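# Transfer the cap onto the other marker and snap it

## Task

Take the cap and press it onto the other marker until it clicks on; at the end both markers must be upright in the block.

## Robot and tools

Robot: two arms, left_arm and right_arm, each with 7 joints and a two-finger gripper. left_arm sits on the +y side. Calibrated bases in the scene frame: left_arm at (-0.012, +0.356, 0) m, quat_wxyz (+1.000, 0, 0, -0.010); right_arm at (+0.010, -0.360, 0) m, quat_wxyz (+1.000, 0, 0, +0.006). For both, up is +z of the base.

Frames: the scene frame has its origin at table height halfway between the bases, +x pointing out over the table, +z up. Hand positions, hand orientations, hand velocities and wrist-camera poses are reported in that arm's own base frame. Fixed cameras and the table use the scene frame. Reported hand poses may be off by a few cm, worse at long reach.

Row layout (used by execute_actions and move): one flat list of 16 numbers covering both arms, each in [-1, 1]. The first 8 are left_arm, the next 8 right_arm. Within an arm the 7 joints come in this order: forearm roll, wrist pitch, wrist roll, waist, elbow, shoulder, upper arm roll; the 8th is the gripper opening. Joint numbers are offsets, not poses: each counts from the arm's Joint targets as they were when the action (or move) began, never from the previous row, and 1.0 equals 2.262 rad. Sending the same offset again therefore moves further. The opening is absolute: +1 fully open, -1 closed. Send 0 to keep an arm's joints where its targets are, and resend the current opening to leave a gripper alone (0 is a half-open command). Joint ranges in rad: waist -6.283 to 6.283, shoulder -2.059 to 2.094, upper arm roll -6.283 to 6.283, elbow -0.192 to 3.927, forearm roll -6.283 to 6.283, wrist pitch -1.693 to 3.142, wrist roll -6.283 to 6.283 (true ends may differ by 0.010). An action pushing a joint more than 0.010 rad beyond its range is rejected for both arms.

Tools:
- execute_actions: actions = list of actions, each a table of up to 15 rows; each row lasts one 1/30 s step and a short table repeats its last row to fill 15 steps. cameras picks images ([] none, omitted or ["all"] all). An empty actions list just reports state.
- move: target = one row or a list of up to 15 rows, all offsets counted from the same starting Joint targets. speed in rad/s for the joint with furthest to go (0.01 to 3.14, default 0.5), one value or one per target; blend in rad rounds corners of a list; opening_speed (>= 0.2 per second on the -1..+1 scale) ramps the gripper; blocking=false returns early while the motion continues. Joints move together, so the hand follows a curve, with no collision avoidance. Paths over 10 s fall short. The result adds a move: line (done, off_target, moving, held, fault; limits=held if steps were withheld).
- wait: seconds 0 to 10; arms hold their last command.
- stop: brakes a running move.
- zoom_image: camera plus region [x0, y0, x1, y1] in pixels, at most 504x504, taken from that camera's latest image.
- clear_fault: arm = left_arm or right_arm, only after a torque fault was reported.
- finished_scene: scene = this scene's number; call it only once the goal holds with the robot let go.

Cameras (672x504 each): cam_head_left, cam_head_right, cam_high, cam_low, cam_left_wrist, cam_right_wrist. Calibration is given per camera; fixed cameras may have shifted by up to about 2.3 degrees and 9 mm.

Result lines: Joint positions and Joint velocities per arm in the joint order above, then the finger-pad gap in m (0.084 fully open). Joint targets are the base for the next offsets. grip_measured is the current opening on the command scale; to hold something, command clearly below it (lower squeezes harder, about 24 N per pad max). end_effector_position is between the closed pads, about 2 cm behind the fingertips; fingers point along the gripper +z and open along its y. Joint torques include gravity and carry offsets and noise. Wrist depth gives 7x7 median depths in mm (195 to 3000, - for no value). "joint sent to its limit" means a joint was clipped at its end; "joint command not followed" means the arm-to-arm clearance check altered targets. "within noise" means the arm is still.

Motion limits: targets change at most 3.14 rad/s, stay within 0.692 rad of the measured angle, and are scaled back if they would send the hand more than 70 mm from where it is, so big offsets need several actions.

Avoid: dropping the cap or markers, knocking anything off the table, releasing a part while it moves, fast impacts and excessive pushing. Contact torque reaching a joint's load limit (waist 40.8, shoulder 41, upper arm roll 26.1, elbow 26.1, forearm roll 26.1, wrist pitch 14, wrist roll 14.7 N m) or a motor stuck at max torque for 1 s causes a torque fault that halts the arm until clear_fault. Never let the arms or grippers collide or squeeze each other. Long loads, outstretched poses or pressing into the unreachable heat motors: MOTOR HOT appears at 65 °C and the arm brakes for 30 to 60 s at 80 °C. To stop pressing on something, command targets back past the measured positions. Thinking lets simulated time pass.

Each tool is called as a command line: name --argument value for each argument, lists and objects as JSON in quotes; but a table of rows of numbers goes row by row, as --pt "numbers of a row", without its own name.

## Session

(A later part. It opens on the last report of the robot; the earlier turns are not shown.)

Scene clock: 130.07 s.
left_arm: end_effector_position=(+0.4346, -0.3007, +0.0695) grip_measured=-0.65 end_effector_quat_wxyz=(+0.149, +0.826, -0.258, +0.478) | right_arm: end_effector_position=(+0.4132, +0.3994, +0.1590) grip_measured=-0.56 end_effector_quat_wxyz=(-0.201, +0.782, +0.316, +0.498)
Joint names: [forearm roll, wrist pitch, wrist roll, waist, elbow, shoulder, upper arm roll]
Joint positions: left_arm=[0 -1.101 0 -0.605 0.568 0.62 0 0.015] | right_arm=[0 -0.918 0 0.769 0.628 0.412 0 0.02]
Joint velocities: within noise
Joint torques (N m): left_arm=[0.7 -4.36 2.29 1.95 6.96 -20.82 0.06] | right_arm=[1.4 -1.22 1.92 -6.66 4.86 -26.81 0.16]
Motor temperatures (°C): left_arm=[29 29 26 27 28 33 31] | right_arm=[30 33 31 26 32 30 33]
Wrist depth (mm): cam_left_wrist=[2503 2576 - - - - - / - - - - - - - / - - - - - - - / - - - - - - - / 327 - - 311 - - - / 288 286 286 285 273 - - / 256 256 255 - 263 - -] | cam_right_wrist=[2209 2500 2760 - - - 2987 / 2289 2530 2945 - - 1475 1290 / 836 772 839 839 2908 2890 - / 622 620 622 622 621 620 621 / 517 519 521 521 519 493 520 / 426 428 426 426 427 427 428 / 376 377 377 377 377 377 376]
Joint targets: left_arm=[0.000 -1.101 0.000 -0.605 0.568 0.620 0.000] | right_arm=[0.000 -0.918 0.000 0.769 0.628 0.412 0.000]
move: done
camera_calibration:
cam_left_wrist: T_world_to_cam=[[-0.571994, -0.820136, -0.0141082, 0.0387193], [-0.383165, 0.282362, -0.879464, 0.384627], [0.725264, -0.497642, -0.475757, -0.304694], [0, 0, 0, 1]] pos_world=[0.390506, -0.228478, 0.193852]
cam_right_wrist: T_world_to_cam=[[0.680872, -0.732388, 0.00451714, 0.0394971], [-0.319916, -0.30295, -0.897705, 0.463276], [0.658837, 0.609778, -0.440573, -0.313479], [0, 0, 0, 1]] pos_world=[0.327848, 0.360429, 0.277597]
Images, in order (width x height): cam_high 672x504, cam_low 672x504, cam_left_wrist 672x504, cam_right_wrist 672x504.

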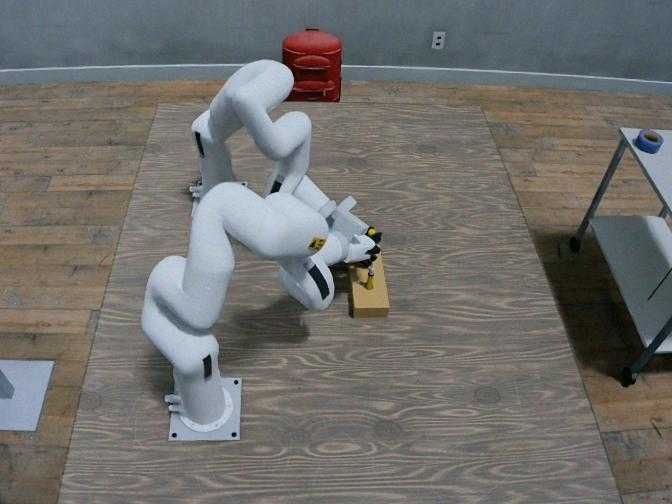

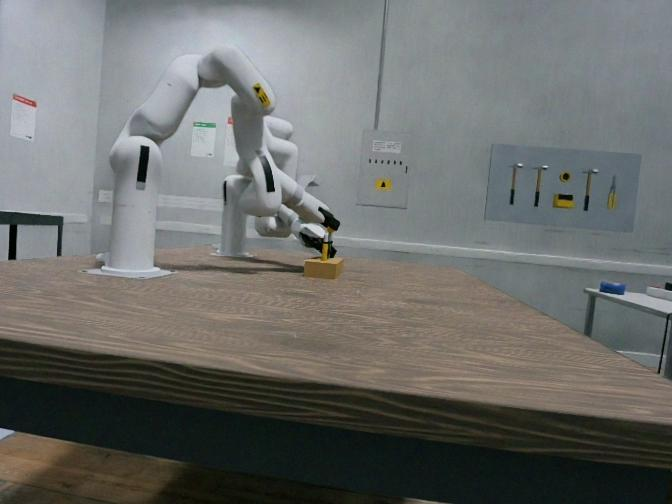

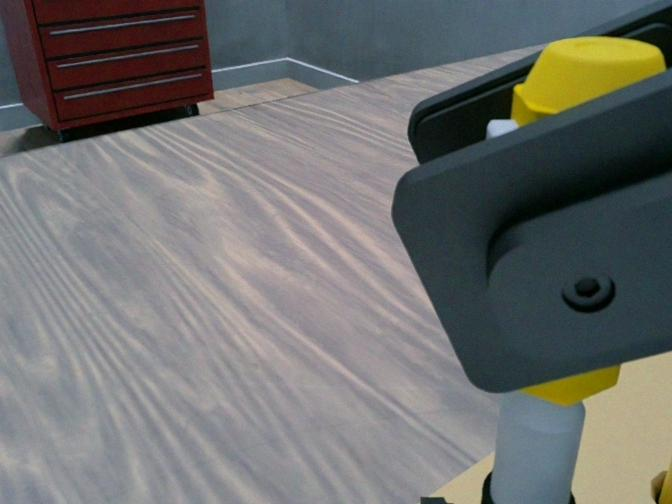

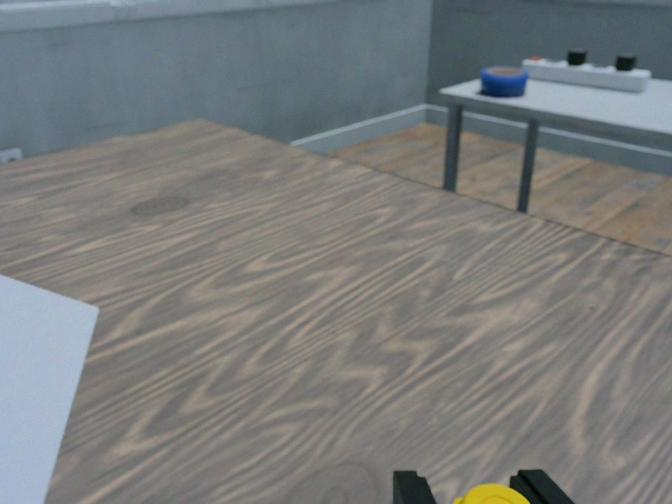

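move --pt "0 0 0 0 0 0 0 0.3 0 0 0 0 0 0 0 -1" --pt "0 -0.0960 0 0 -0.1131 -0.0176 0 0.3 0 0 0 0 0 0 0 -1" --pt "0 -0.0960 0 0 -0.1131 -0.0176 0 0.3 0 0.0434 0 0 -0.0092 -0.0525 0 -1" --pt "0 -0.0960 0 0 -0.1131 -0.0176 0 0.3 0 0.0084 0 -0.0470 -0.0931 -0.1015 0 -1" --speed '[0.2,0.2,0.06,0.2]' --opening_speed 0.5 --cameras '["cam_high","cam_left_wrist","cam_low","cam_right_wrist"]'

zoom_image --camera "cam_low" --region '[270, 170, 370, 280]'

zoom_image --camera "cam_high" --region '[325, 210, 425, 330]'

Scene clock: 154.33 s.
left_arm: end_effector_position=(+0.3656, -0.2529, +0.0734) grip_measured=+0.29 end_effector_quat_wxyz=(+0.149, +0.826, -0.258, +0.479) | right_arm: end_effector_position=(+0.4102, +0.3198, +0.1931) grip_measured=-0.56 end_effector_quat_wxyz=(-0.175, +0.798, +0.274, +0.508)
Joint names: [forearm roll, wrist pitch, wrist roll, waist, elbow, shoulder, upper arm roll]
Joint positions: left_arm=[0 -1.319 0 -0.605 0.312 0.58 0 0.056] | right_arm=[0 -0.898 0 0.663 0.418 0.183 0 0.02]
Joint velocities: within noise
Joint torques (N m): left_arm=[1.27 -4.82 2.16 2.09 -0.1 -25.74 0.88] | right_arm=[0.63 -3.25 1.48 -7.39 4.91 -22.51 1.85]
Motor temperatures (°C): left_arm=[29 31 26 27 28 34 31] | right_arm=[30 33 31 26 31 31 33]
Wrist depth (mm): cam_left_wrist=[2616 2683 - - 2721 940 929 / 2854 2756 685 681 681 672 667 / 537 497 529 528 527 523 457 / 412 413 412 - 408 407 297 / 335 350 350 333 270 257 252 / 294 293 227 226 204 226 225 / 262 261 203 202 202 208 210] | cam_right_wrist=[2422 2748 - - - - 2870 / 2499 2892 - - 1455 1457 1290 / 948 869 942 1633 2966 - 2793 / 699 700 700 700 697 2435 2415 / 587 584 587 585 587 587 585 / 482 480 481 481 481 482 481 / 425 425 424 424 424 425 424]
Joint targets: left_arm=[0.000 -1.319 0.000 -0.605 0.312 0.580 0.000] | right_arm=[0.000 -0.899 0.000 0.663 0.418 0.182 0.000]
move: done
camera_calibration:
cam_left_wrist: T_world_to_cam=[[-0.572019, -0.820119, -0.0141078, 0.0384043], [-0.382234, 0.28174, -0.880068, 0.347668], [0.725735, -0.498023, -0.474638, -0.22935], [0, 0, 0, 1]] pos_world=[0.321306, -0.180678, 0.197655]
cam_right_wrist: T_world_to_cam=[[0.59943, -0.800415, 0.00434904, 0.0382538], [-0.35024, -0.267172, -0.897748, 0.469792], [0.719733, 0.536614, -0.440488, -0.249476], [0, 0, 0, 1]] pos_world=[0.321165, 0.290007, 0.311697]
Images, in order (width x height): cam_high 672x504, cam_low 672x504, cam_left_wrist 672x504, cam_right_wrist 672x504.

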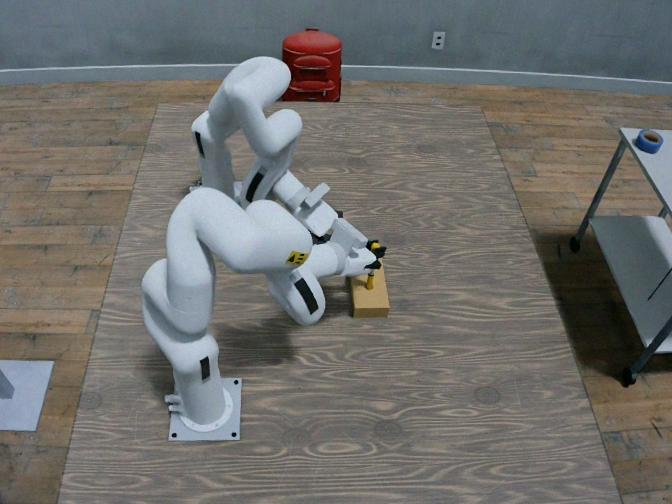

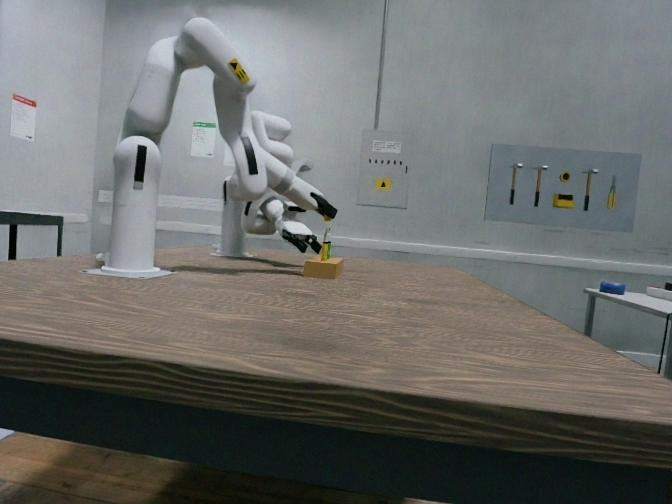

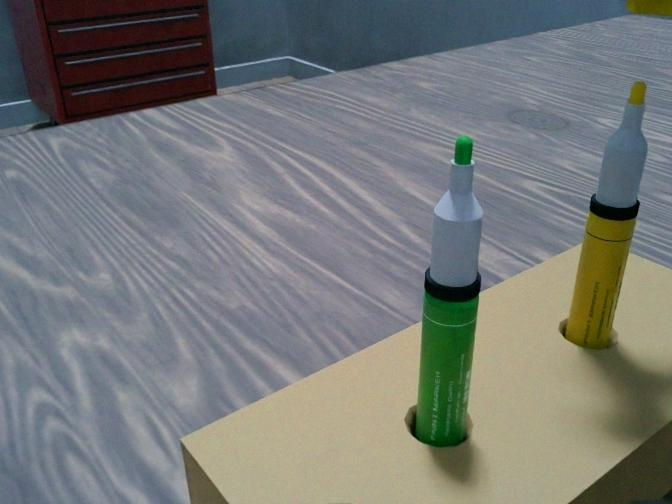

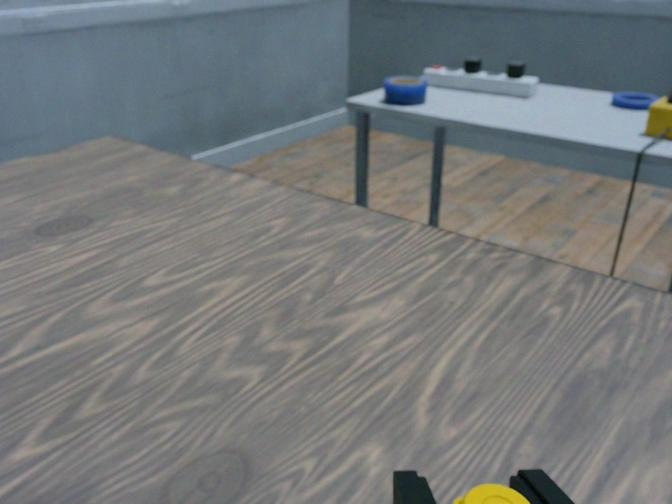

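Scaled by 4.582 from the camera's 672x504 image, which has a finer 960x720 frame.

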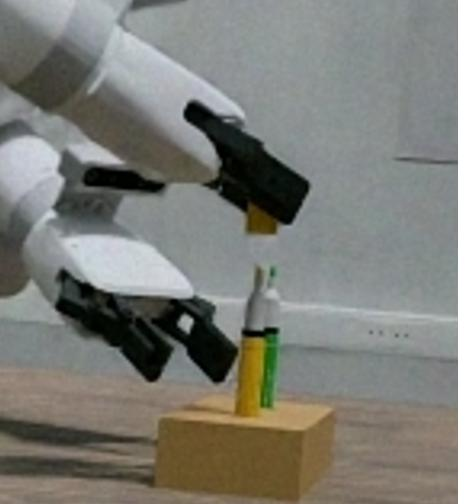

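Scaled by 4.200 from the camera's 672x504 image, which has a finer 960x720 frame.

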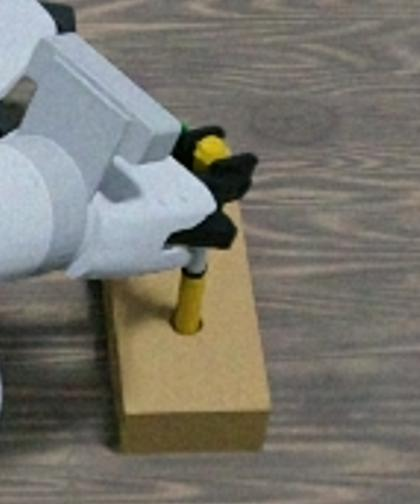

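move --target '[0,-0.1061,0,-0.053,0,0,0,0.3,0,0,0,0,0,0,0,-1]' --speed 0.3 --cameras '["cam_high","cam_left_wrist","cam_low","cam_head_right","cam_head_left"]'

zoom_image --camera "cam_left_wrist" --region '[336, 100, 672, 500]'

zoom_image --camera "cam_low" --region '[305, 195, 355, 265]'

zoom_image --camera "cam_high" --region '[345, 230, 395, 300]'

Scene clock: 166.13 s.
left_arm: end_effector_position=(+0.3378, -0.2992, +0.1359) grip_measured=+0.29 end_effector_quat_wxyz=(+0.213, +0.747, -0.283, +0.562) | right_arm: end_effector_position=(+0.4101, +0.3197, +0.1931) grip_measured=-0.56 end_effector_quat_wxyz=(-0.175, +0.798, +0.274, +0.508)
Joint names: [forearm roll, wrist pitch, wrist roll, waist, elbow, shoulder, upper arm roll]
Joint positions: left_arm=[0 -1.558 0 -0.725 0.312 0.58 0 0.056] | right_arm=[0 -0.899 0 0.663 0.418 0.182 0 0.02]
Joint velocities: within noise
Joint torques (N m): left_arm=[1.28 -4.94 2.14 -2.46 0.31 -25.07 0.84] | right_arm=[0.67 -2.68 1.31 -6.93 5.25 -21.69 1.31]
Motor temperatures (°C): left_arm=[29 31 26 27 28 34 31] | right_arm=[30 34 31 26 31 31 33]
Wrist depth (mm): cam_left_wrist=[2654 - - 2686 2427 - - / 2610 - - 2936 - - - / 2656 - - 224 216 205 - / 2711 - - 812 803 883 887 / 627 623 676 667 666 614 657 / 504 503 501 500 467 495 493 / 422 421 396 419 323 414 413] | cam_right_wrist=[2432 2756 - - - - 2911 / 2491 2884 - - 1463 1443 1297 / 946 867 942 1647 2988 2945 2788 / 698 698 699 700 696 2428 2414 / 586 586 585 587 583 584 585 / 481 481 482 482 480 481 481 / 426 425 425 425 426 425 425]
Joint targets: left_arm=[0.000 -1.559 0.000 -0.725 0.312 0.580 0.000] | right_arm=[0.000 -0.899 0.000 0.663 0.418 0.182 0.000]
move: done
camera_calibration:
cam_left_wrist: T_world_to_cam=[[-0.663226, -0.748277, -0.0146186, 0.0377769], [-0.179224, 0.177756, -0.967616, 0.317336], [0.726643, -0.639128, -0.252001, -0.275441], [0, 0, 0, 1]] pos_world=[0.282076, -0.204183, 0.238201]
Images, in order (width x height): cam_head_left 672x504, cam_head_right 672x504, cam_high 672x504, cam_low 672x504, cam_left_wrist 672x504.

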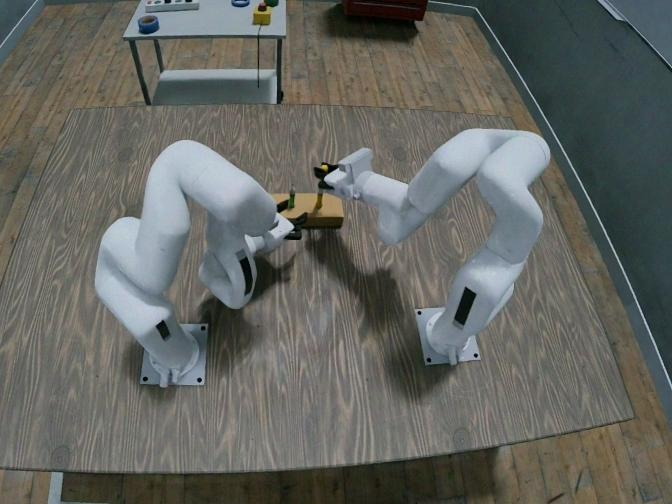

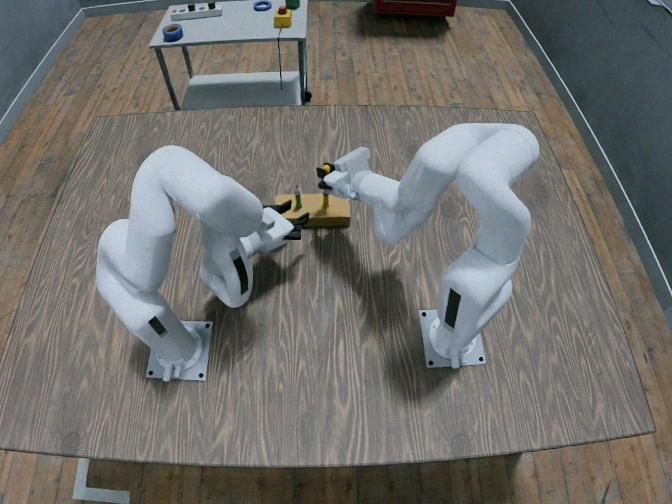

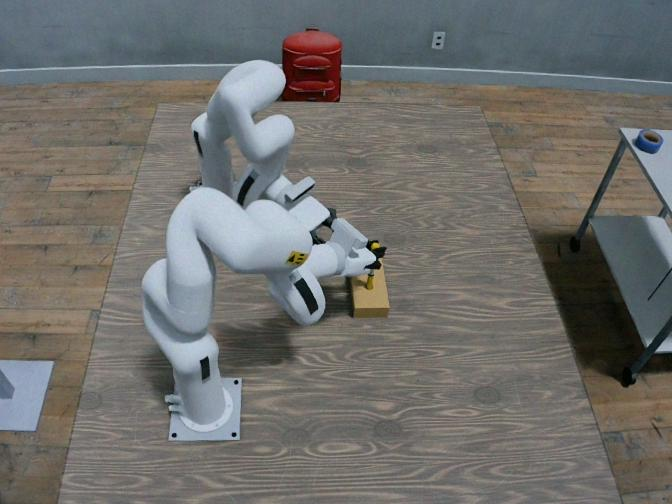

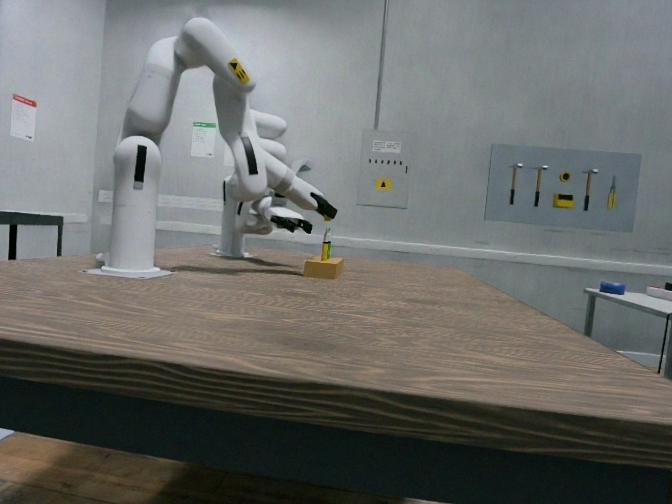

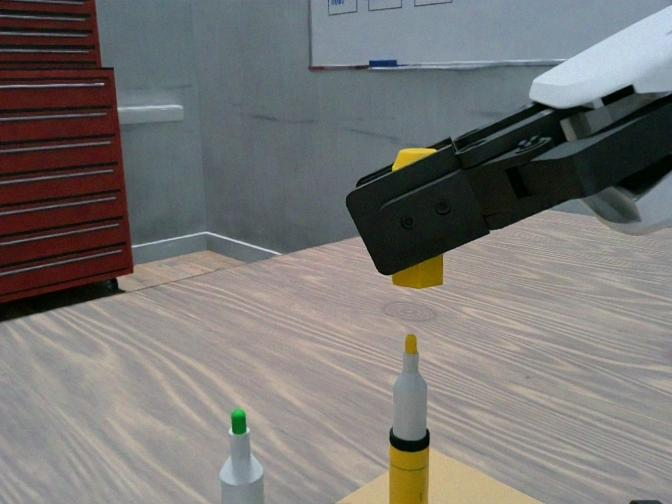

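Scaled by 1.260 from the camera's 672x504 image, which has a finer 960x720 frame.

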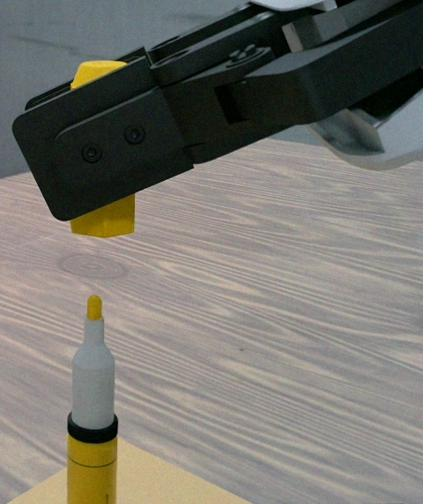

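Scaled by 7.200 from the camera's 672x504 image, which has a finer 960x720 frame.

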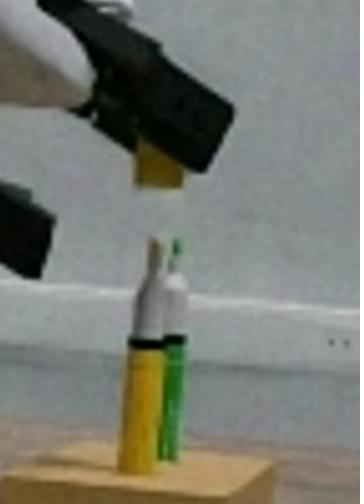

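Scaled by 7.200 from the camera's 672x504 image, which has a finer 960x720 frame.

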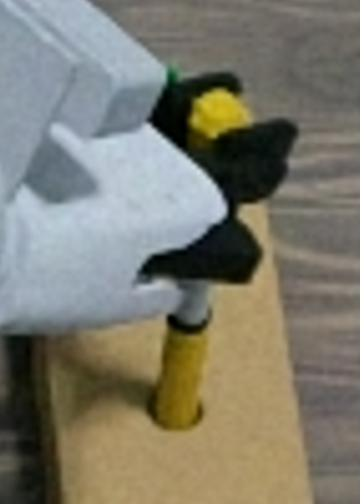

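move --target '[0,0,0,0,0,0,0,0.3,0,-0.0179,0,0.0022,0.0053,0.0237,0,-1]' --speed 0.1 --cameras '["cam_left_wrist","cam_low"]'

zoom_image --camera "cam_left_wrist" --region '[336, 200, 536, 504]'

zoom_image --camera "cam_low" --region '[305, 195, 355, 265]'

Scene clock: 186.80 s.
left_arm: end_effector_position=(+0.3378, -0.2993, +0.1359) grip_measured=+0.29 end_effector_quat_wxyz=(+0.213, +0.747, -0.283, +0.562) | right_arm: end_effector_position=(+0.4097, +0.3226, +0.1806) grip_measured=-0.56 end_effector_quat_wxyz=(-0.176, +0.797, +0.276, +0.507)
Joint names: [forearm roll, wrist pitch, wrist roll, waist, elbow, shoulder, upper arm roll]
Joint positions: left_arm=[0 -1.559 0 -0.725 0.312 0.58 0 0.056] | right_arm=[0 -0.939 0 0.668 0.43 0.236 0 0.02]
Joint velocities: within noise
Joint torques (N m): left_arm=[1.32 -4.47 2.03 -2.73 0.99 -24.53 0.69] | right_arm=[0.13 -3.23 1.27 6.92 7.65 -13.64 1.32]
Motor temperatures (°C): left_arm=[29 31 26 27 27 34 31] | right_arm=[30 34 31 26 31 31 33]
Wrist depth (mm): cam_left_wrist=[2681 - - 2656 2388 2151 - / 2638 - - 2841 - - - / 2633 - - - 221 206 - / 2759 - - 225 218 798 790 / 628 623 623 617 614 615 658 / 505 503 503 501 496 495 492 / 421 421 398 419 323 414 413] | cam_right_wrist=[2366 2742 - - - - 2853 / 2438 2838 - - 1579 1391 1389 / 904 903 909 1601 2967 - 2923 / 672 669 671 669 671 671 2387 / 562 561 561 561 562 531 561 / 463 461 462 461 462 463 461 / 407 408 407 407 407 407 406]
Joint targets: left_arm=[0.000 -1.559 0.000 -0.725 0.312 0.580 0.000] | right_arm=[0.000 -0.939 0.000 0.668 0.430 0.236 0.000]
move: done
camera_calibration:
cam_left_wrist: T_world_to_cam=[[-0.663391, -0.74813, -0.0146173, 0.0377861], [-0.179034, 0.177662, -0.967669, 0.317259], [0.726539, -0.639326, -0.2518, -0.275427], [0, 0, 0, 1]] pos_world=[0.281976, -0.204183, 0.238201]
Images, in order (width x height): cam_low 672x504, cam_left_wrist 672x504.

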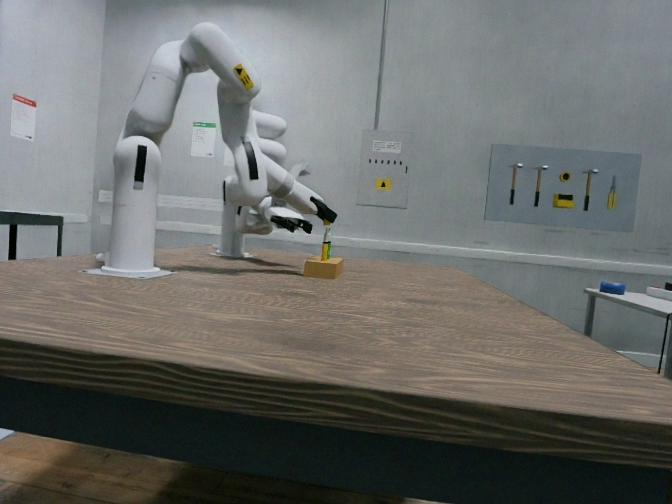

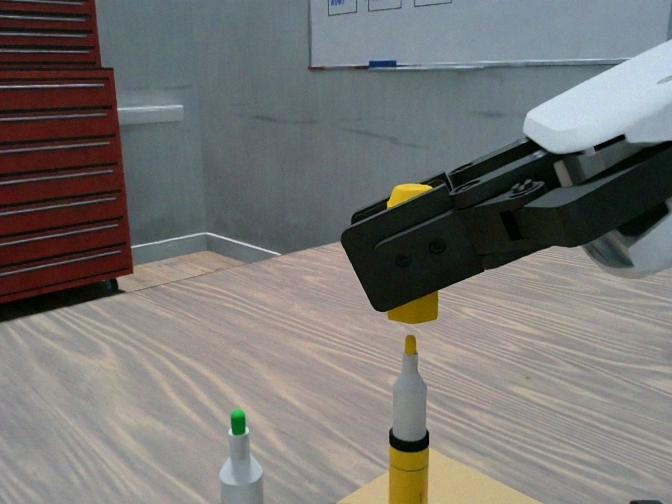

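Scaled by 1.658 from the camera's 672x504 image, which has a finer 960x720 frame.

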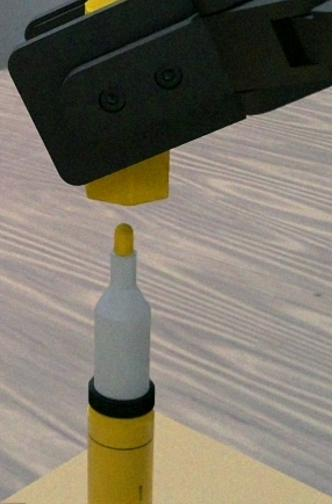

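Scaled by 7.200 from the camera's 672x504 image, which has a finer 960x720 frame.

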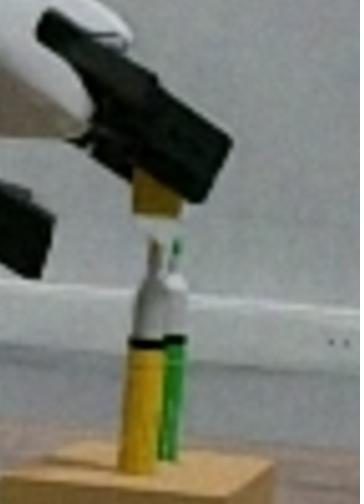

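move --target '[0,0,0,0,0,0,0,0.3,0,-0.0565,0,0.0005,0.0144,0.0708,0,-1]' --speed 0.05 --cameras '["cam_left_wrist","cam_low"]'

zoom_image --camera "cam_left_wrist" --region '[336, 200, 536, 504]'

Scene clock: 200.37 s.
left_arm: end_effector_position=(+0.3378, -0.2993, +0.1359) grip_measured=+0.29 end_effector_quat_wxyz=(+0.213, +0.747, -0.283, +0.562) | right_arm: end_effector_position=(+0.4093, +0.3231, +0.1427) grip_measured=-0.56 end_effector_quat_wxyz=(-0.176, +0.797, +0.277, +0.507)
Joint names: [forearm roll, wrist pitch, wrist roll, waist, elbow, shoulder, upper arm roll]
Joint positions: left_arm=[0 -1.559 0 -0.725 0.312 0.58 0 0.056] | right_arm=[0 -1.067 0 0.669 0.462 0.396 0 0.02]
Joint velocities: within noise
Joint torques (N m): left_arm=[1.23 -3.8 1.88 -2.16 1.75 -23.36 0.52] | right_arm=[-0.4 -3.3 0.94 6.83 6.44 -15.08 0.7]
Motor temperatures (°C): left_arm=[29 31 26 27 27 34 31] | right_arm=[30 34 31 26 32 30 33]
Wrist depth (mm): cam_left_wrist=[2680 - - 2666 2394 2089 1875 / 2651 - - 2852 2479 2179 - / 2660 - - 2827 2549 - 217 / 2756 - - 908 - 233 - / 630 625 676 236 227 213 - / 505 502 502 467 258 494 492 / 422 423 399 417 322 417 413] | cam_right_wrist=[2367 2710 - - - - 2910 / 2383 2711 - - 1862 1400 1234 / 787 788 788 729 1926 - - / 584 585 588 584 583 586 586 / 489 490 489 489 488 465 488 / 402 403 402 403 403 403 402 / 341 369 369 355 355 355 355]
Joint targets: left_arm=[0.000 -1.559 0.000 -0.725 0.312 0.580 0.000] | right_arm=[0.000 -1.067 0.000 0.669 0.462 0.396 0.000]
move: done
camera_calibration:
cam_left_wrist: T_world_to_cam=[[-0.663391, -0.74813, -0.0146173, 0.0377861], [-0.179034, 0.177662, -0.967669, 0.317259], [0.726539, -0.639326, -0.2518, -0.275427], [0, 0, 0, 1]] pos_world=[0.281976, -0.204183, 0.238201]
Images, in order (width x height): cam_low 672x504, cam_left_wrist 672x504.

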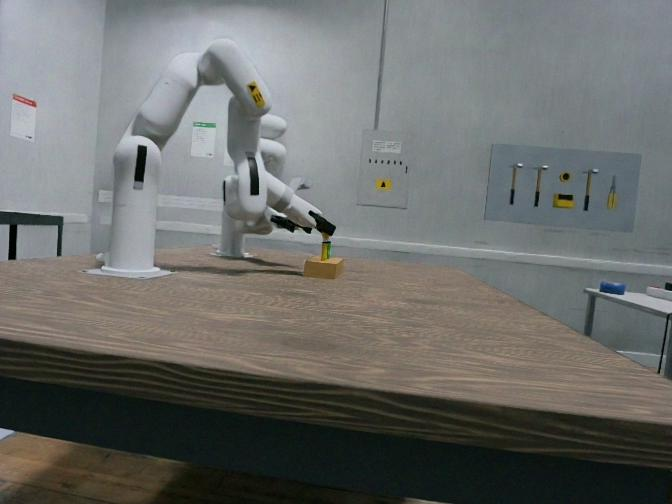

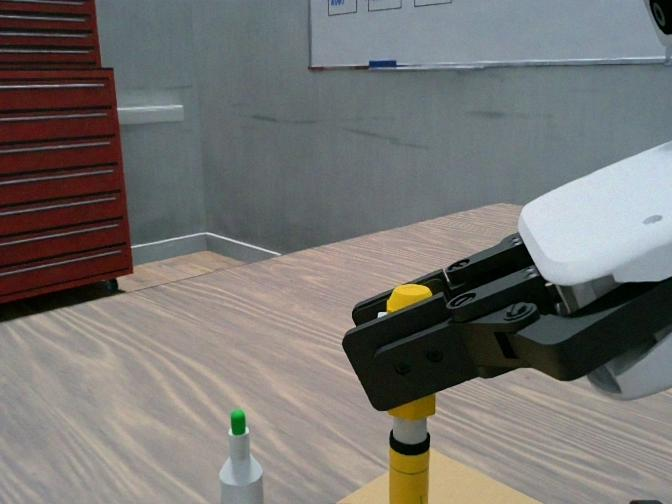

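Scaled by 1.658 from the camera's 672x504 image, which has a finer 960x720 frame.

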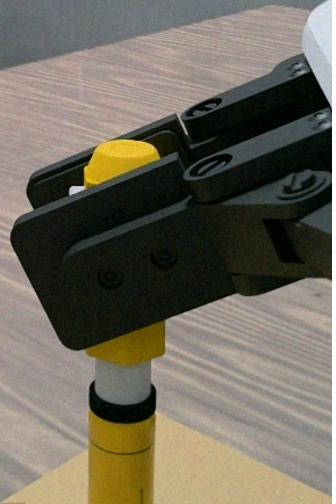

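move --target '[0,0,0,0,0,0,0,0.3,0,-0.0216,0,0,0.0083,0.0299,0,-1]' --speed 0.03 --cameras '["cam_left_wrist","cam_low"]'

zoom_image --camera "cam_left_wrist" --region '[336, 200, 536, 504]'

Scene clock: 208.93 s.
left_arm: end_effector_position=(+0.3378, -0.2993, +0.1359) grip_measured=+0.29 end_effector_quat_wxyz=(+0.213, +0.747, -0.283, +0.562) | right_arm: end_effector_position=(+0.4093, +0.3230, +0.1268) grip_measured=-0.56 end_effector_quat_wxyz=(-0.176, +0.797, +0.277, +0.507)
Joint names: [forearm roll, wrist pitch, wrist roll, waist, elbow, shoulder, upper arm roll]
Joint positions: left_arm=[0 -1.559 0 -0.725 0.312 0.58 0 0.056] | right_arm=[0 -1.116 0 0.669 0.481 0.463 0 0.02]
Joint velocities: within noise
Joint torques (N m): left_arm=[1.16 -3.31 1.88 -1.9 2.53 -22.69 0.35] | right_arm=[-0.72 3.85 0.76 6.74 -1.02 0.72 0.31]
Motor temperatures (°C): left_arm=[29 31 26 27 27 34 31] | right_arm=[30 34 31 26 32 30 33]
Wrist depth (mm): cam_left_wrist=[2682 - - 2722 2448 2102 1927 / 2664 - - 2835 2466 2179 1987 / 2645 - - 2916 2568 2236 242 / 2713 - - 904 1009 234 213 / 631 624 677 732 235 216 - / 503 503 501 238 230 215 198 / 424 422 398 397 322 416 413] | cam_right_wrist=[2412 2750 - - - - 2916 / 2346 2660 - - - 1357 1198 / 757 757 754 755 754 - 2860 / 557 557 558 557 557 558 556 / 466 466 465 466 441 466 466 / 382 382 381 382 381 382 381 / 324 - 350 337 335 336 337]
Joint targets: left_arm=[0.000 -1.559 0.000 -0.725 0.312 0.580 0.000] | right_arm=[0.000 -1.116 0.000 0.669 0.481 0.464 0.000]
move: done
camera_calibration:
cam_left_wrist: T_world_to_cam=[[-0.663391, -0.74813, -0.0146173, 0.0377861], [-0.179034, 0.177662, -0.967669, 0.317259], [0.726539, -0.639326, -0.2518, -0.275427], [0, 0, 0, 1]] pos_world=[0.281976, -0.204183, 0.238201]
Images, in order (width x height): cam_low 672x504, cam_left_wrist 672x504.

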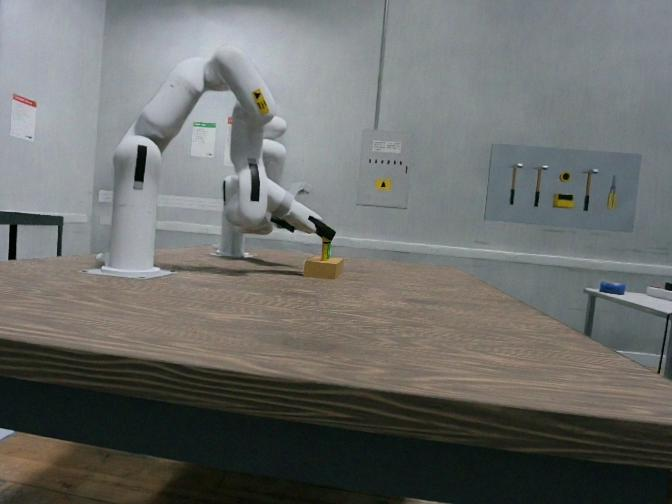

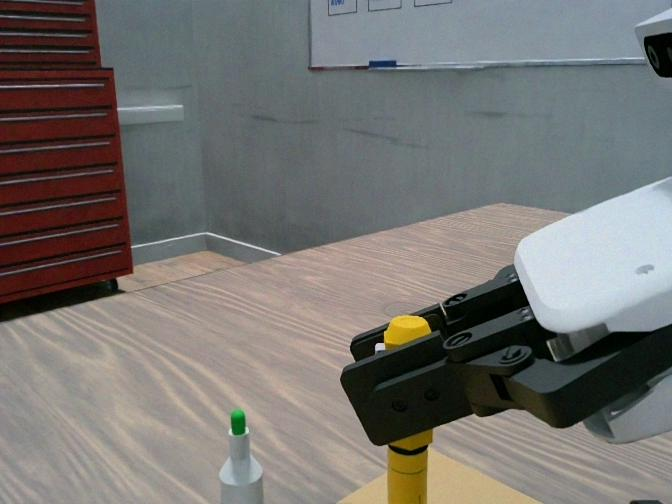

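Scaled by 1.658 from the camera's 672x504 image, which has a finer 960x720 frame.

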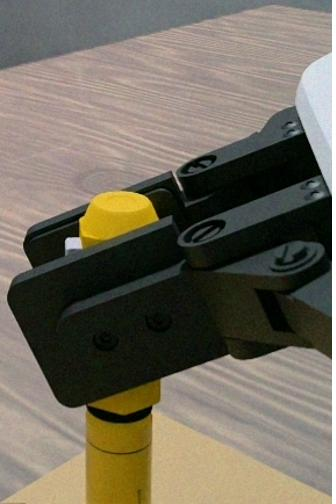

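move --pt "0 0 0 0 0 0 0 0.3 0 -0.0030 0 0 0.0011 0.0041 0 -1" --pt "0 0 0 0 0 0 0 0.3 0 0.0027 0 0 -0.0010 -0.0037 0 -1" --speed 0.02 --cameras '["cam_left_wrist"]'

zoom_image --camera "cam_left_wrist" --region '[336, 200, 536, 504]'

Scene clock: 219.03 s.
left_arm: end_effector_position=(+0.3378, -0.2993, +0.1359) grip_measured=+0.29 end_effector_quat_wxyz=(+0.213, +0.747, -0.283, +0.562) | right_arm: end_effector_position=(+0.4093, +0.3231, +0.1286) grip_measured=-0.56 end_effector_quat_wxyz=(-0.176, +0.797, +0.277, +0.507)
Joint names: [forearm roll, wrist pitch, wrist roll, waist, elbow, shoulder, upper arm roll]
Joint positions: left_arm=[0 -1.559 0 -0.725 0.312 0.58 0 0.056] | right_arm=[0 -1.11 0 0.669 0.479 0.456 0 0.02]
Joint velocities: within noise
Joint torques (N m): left_arm=[1.28 -2.78 1.79 -1.76 3.16 -22.12 0.27] | right_arm=[-1 -1.43 0.68 6.07 3.01 -25.08 0.21]
Motor temperatures (°C): left_arm=[29 31 26 27 27 34 31] | right_arm=[30 35 31 26 31 30 33]
Wrist depth (mm): cam_left_wrist=[2717 - - 2697 2373 2093 1871 / 2631 - - 2794 2489 2168 1994 / 2657 - - 2863 2581 2257 240 / 2773 - - 904 1022 235 212 / 629 626 671 733 242 217 - / 506 501 501 240 231 216 210 / 422 422 398 397 322 416 414] | cam_right_wrist=[2364 2787 - - - - 2858 / 2352 2673 - - - 1333 1199 / 743 743 746 742 745 - 2803 / 553 553 551 552 551 552 551 / 464 462 461 462 439 463 461 / 380 380 379 380 380 380 381 / 323 - 349 335 336 335 335]
Joint targets: left_arm=[0.000 -1.559 0.000 -0.725 0.312 0.580 0.000] | right_arm=[0.000 -1.110 0.000 0.669 0.479 0.455 0.000]
move: done
camera_calibration:
cam_left_wrist: T_world_to_cam=[[-0.663391, -0.74813, -0.0146173, 0.0377861], [-0.179034, 0.177662, -0.967669, 0.317259], [0.726539, -0.639326, -0.2518, -0.275427], [0, 0, 0, 1]] pos_world=[0.281976, -0.204183, 0.238201]
Images, in order (width x height): cam_left_wrist 672x504.

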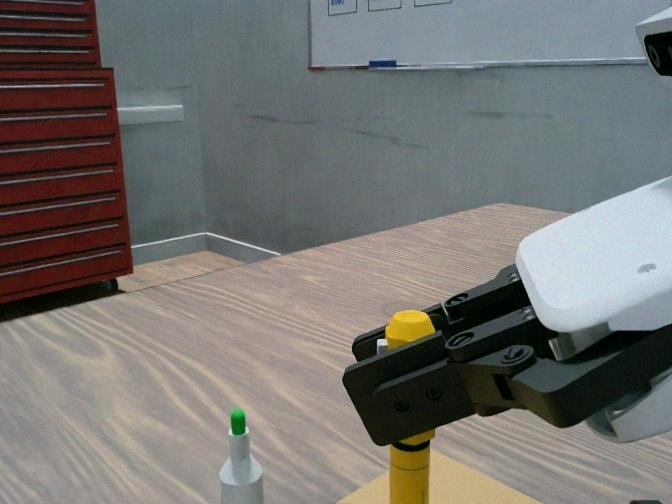

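Scaled by 1.658 from the camera's 672x504 image, which has a finer 960x720 frame.

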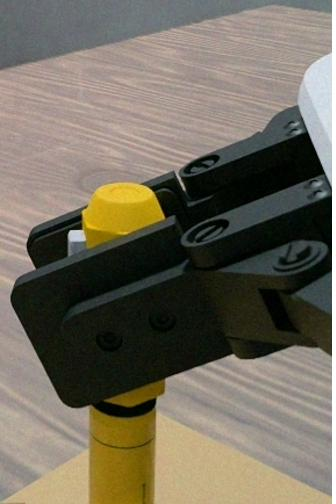

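move --pt "0 0 0 0 0 0 0 0.3 0 -0.0020 0 0 0.0008 0.0028 0 -1" --pt "0 0 0 0 0 0 0 0.3 0 -0.0020 0 0 0.0008 0.0028 0 0.1" --pt "0 0 0 0 0 0 0 0.3 0 0.0035 0 0 -0.1202 -0.1242 0 0.1" --speed '[0.02,0.05,0.2]' --opening_speed 0.4 --cameras '["cam_left_wrist","cam_high","cam_low"]'

zoom_image --camera "cam_left_wrist" --region '[336, 200, 536, 504]'

zoom_image --camera "cam_high" --region '[325, 220, 425, 330]'

Scene clock: 236.20 s.
left_arm: end_effector_position=(+0.3378, -0.2993, +0.1359) grip_measured=+0.29 end_effector_quat_wxyz=(+0.213, +0.747, -0.283, +0.562) | right_arm: end_effector_position=(+0.3542, +0.2795, +0.1691) grip_measured=+0.09 end_effector_quat_wxyz=(-0.176, +0.797, +0.277, +0.507)
Joint names: [forearm roll, wrist pitch, wrist roll, waist, elbow, shoulder, upper arm roll]
Joint positions: left_arm=[0 -1.559 0 -0.725 0.312 0.58 0 0.056] | right_arm=[0 -1.102 0 0.669 0.207 0.175 0 0.048]
Joint velocities: within noise
Joint torques (N m): left_arm=[1.23 -1.94 1.72 -1.13 4.29 -20.82 -0.08] | right_arm=[-1.47 -1.14 0.41 5.27 3.06 -19.79 -0.3]
Motor temperatures (°C): left_arm=[29 30 26 27 27 34 31] | right_arm=[30 35 31 26 30 30 33]
Wrist depth (mm): cam_left_wrist=[2670 - - 2733 2428 2101 1863 / 2634 - - 2793 2450 2191 1942 / 2655 - - 2902 2487 2199 251 / 2742 - - 902 898 - 204 / 629 624 671 735 569 - 205 / 505 502 501 499 467 494 494 / 422 424 398 419 322 415 414] | cam_right_wrist=[2405 2769 - - - - 2999 / 2470 2800 - - 1948 1543 1264 / 876 803 875 806 2012 - - / 648 647 646 646 647 647 647 / 541 542 539 542 543 514 542 / 426 446 445 445 446 445 445 / 217 377 271 - 206 392 392]
Joint targets: left_arm=[0.000 -1.559 0.000 -0.725 0.312 0.580 0.000] | right_arm=[0.000 -1.102 0.000 0.669 0.207 0.174 0.000]
move: done
camera_calibration:
cam_left_wrist: T_world_to_cam=[[-0.663391, -0.74813, -0.0146173, 0.0377861], [-0.179034, 0.177662, -0.967669, 0.317259], [0.726539, -0.639326, -0.2518, -0.275427], [0, 0, 0, 1]] pos_world=[0.281976, -0.204183, 0.238201]
Images, in order (width x height): cam_high 672x504, cam_low 672x504, cam_left_wrist 672x504.

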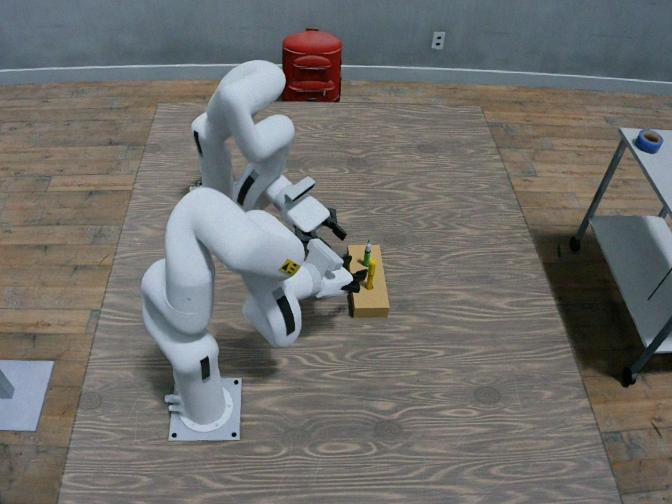

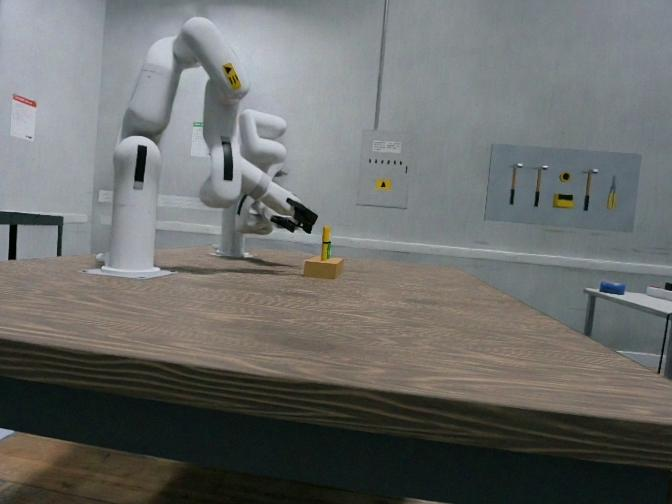

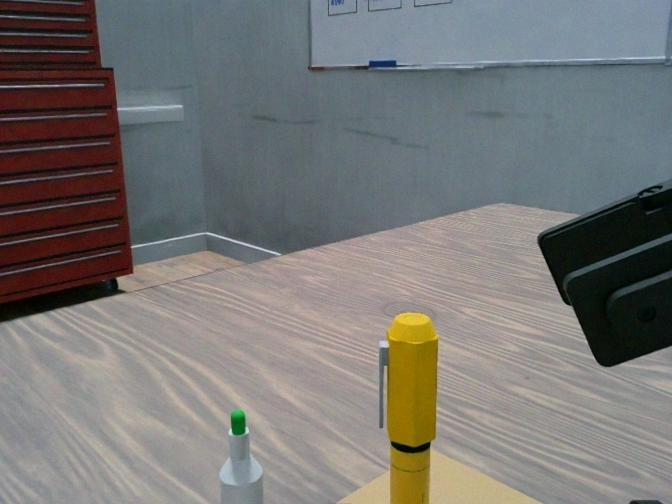

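Scaled by 1.658 from the camera's 672x504 image, which has a finer 960x720 frame.

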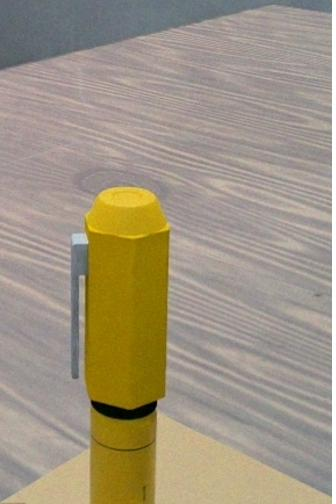

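Scaled by 4.582 from the camera's 672x504 image, which has a finer 960x720 frame.

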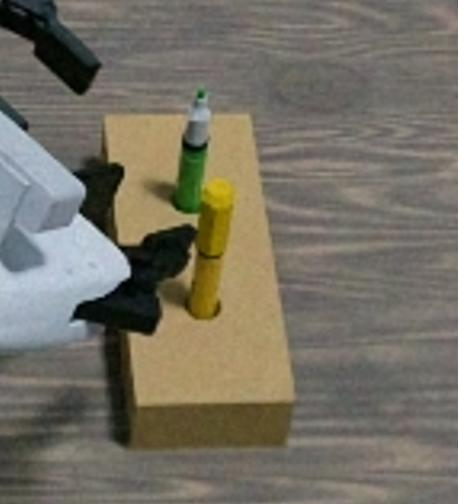

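move --pt "0 0 0 0 0 0 0 0.3 0 0.3988 0 0 0.2401 -0.1653 0 -1" --pt "0 0 0 0 0 0 0 0.3 0 0.9625 0 0 0.4805 0.0198 0 -1" --pt "0 0 0 0 0 0 0 0.3 0 0.9297 0 0 0.4604 0.0325 0 -1" --speed '[0.6,0.6,0.05]' --opening_speed 0.6 --cameras '["cam_left_wrist","cam_high"]'

zoom_image --camera "cam_left_wrist" --region '[336, 200, 536, 504]'

zoom_image --camera "cam_high" --region '[325, 220, 425, 330]'

Scene clock: 258.00 s.
left_arm: end_effector_position=(+0.3378, -0.2993, +0.1359) grip_measured=+0.29 end_effector_quat_wxyz=(+0.213, +0.747, -0.283, +0.562) | right_arm: end_effector_position=(+0.4152, +0.3278, +0.1674) grip_measured=-1.00 end_effector_quat_wxyz=(+0.000, +0.945, +0.328, +0.000)
Joint names: [forearm roll, wrist pitch, wrist roll, waist, elbow, shoulder, upper arm roll]
Joint positions: left_arm=[0 -1.559 0 -0.725 0.312 0.58 0 0.056] | right_arm=[0 1.001 0 0.669 1.249 0.247 0 0]
Joint velocities: within noise
Joint torques (N m): left_arm=[1.23 -1.88 1.62 -0.85 4.23 -19.74 -0.33] | right_arm=[-2.1 0.52 0.18 4.81 -3.8 4.92 -0.76]
Motor temperatures (°C): left_arm=[29 29 26 27 27 34 30] | right_arm=[30 34 31 26 32 30 32]
Wrist depth (mm): cam_left_wrist=[2684 - - - 2342 2126 1906 / 2664 - - - 2417 2172 1932 / 2654 - - 219 2382 2177 1993 / 2751 - - 236 807 889 884 / 628 628 622 243 568 611 659 / 504 503 500 - 468 495 494 / 422 422 399 420 322 416 415] | cam_right_wrist=[293 293 293 295 295 296 296 / 293 294 294 295 295 296 296 / 294 250 251 295 296 296 297 / 294 251 251 252 297 297 298 / 294 251 252 253 253 297 298 / 296 295 252 252 253 254 299 / 296 296 296 253 254 254 299]
Joint targets: left_arm=[0.000 -1.559 0.000 -0.725 0.312 0.580 0.000] | right_arm=[0.000 1.001 0.000 0.669 1.248 0.248 0.000]
move: done
camera_calibration:
cam_left_wrist: T_world_to_cam=[[-0.663391, -0.74813, -0.0146173, 0.0377861], [-0.179034, 0.177662, -0.967669, 0.317259], [0.726539, -0.639326, -0.2518, -0.275427], [0, 0, 0, 1]] pos_world=[0.281976, -0.204183, 0.238201]
Images, in order (width x height): cam_high 672x504, cam_left_wrist 672x504.

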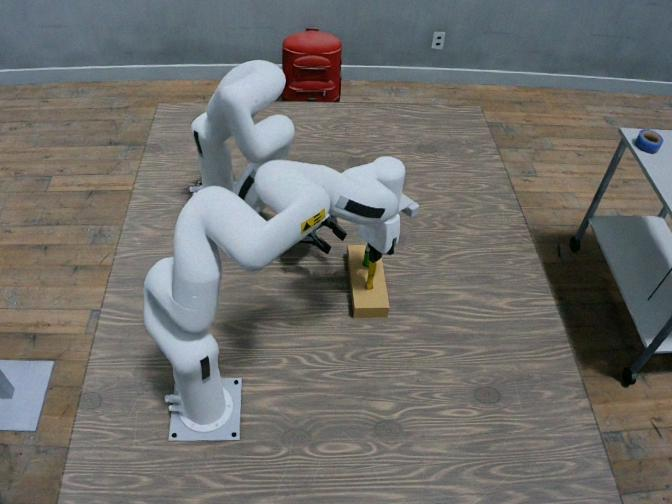

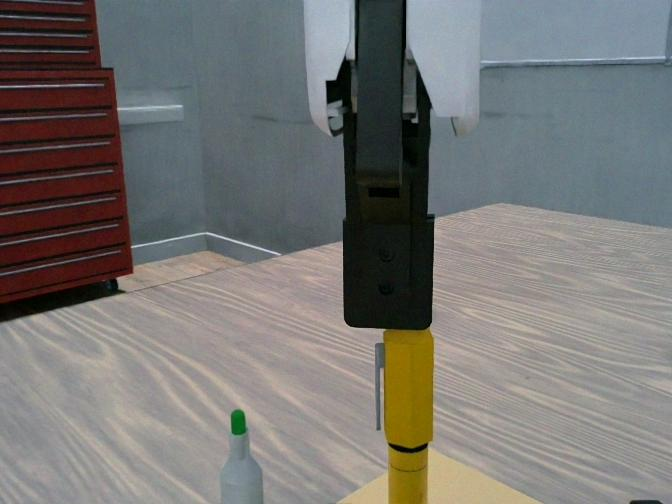

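Scaled by 1.658 from the camera's 672x504 image, which has a finer 960x720 frame.

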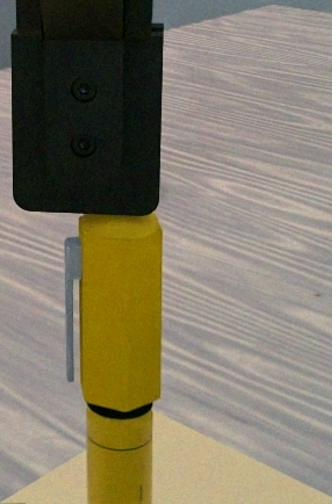

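Scaled by 4.582 from the camera's 672x504 image, which has a finer 960x720 frame.

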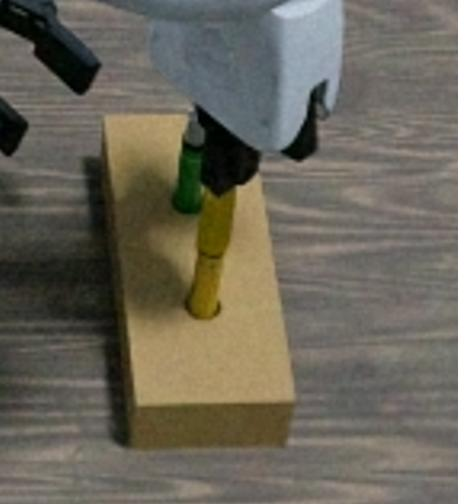

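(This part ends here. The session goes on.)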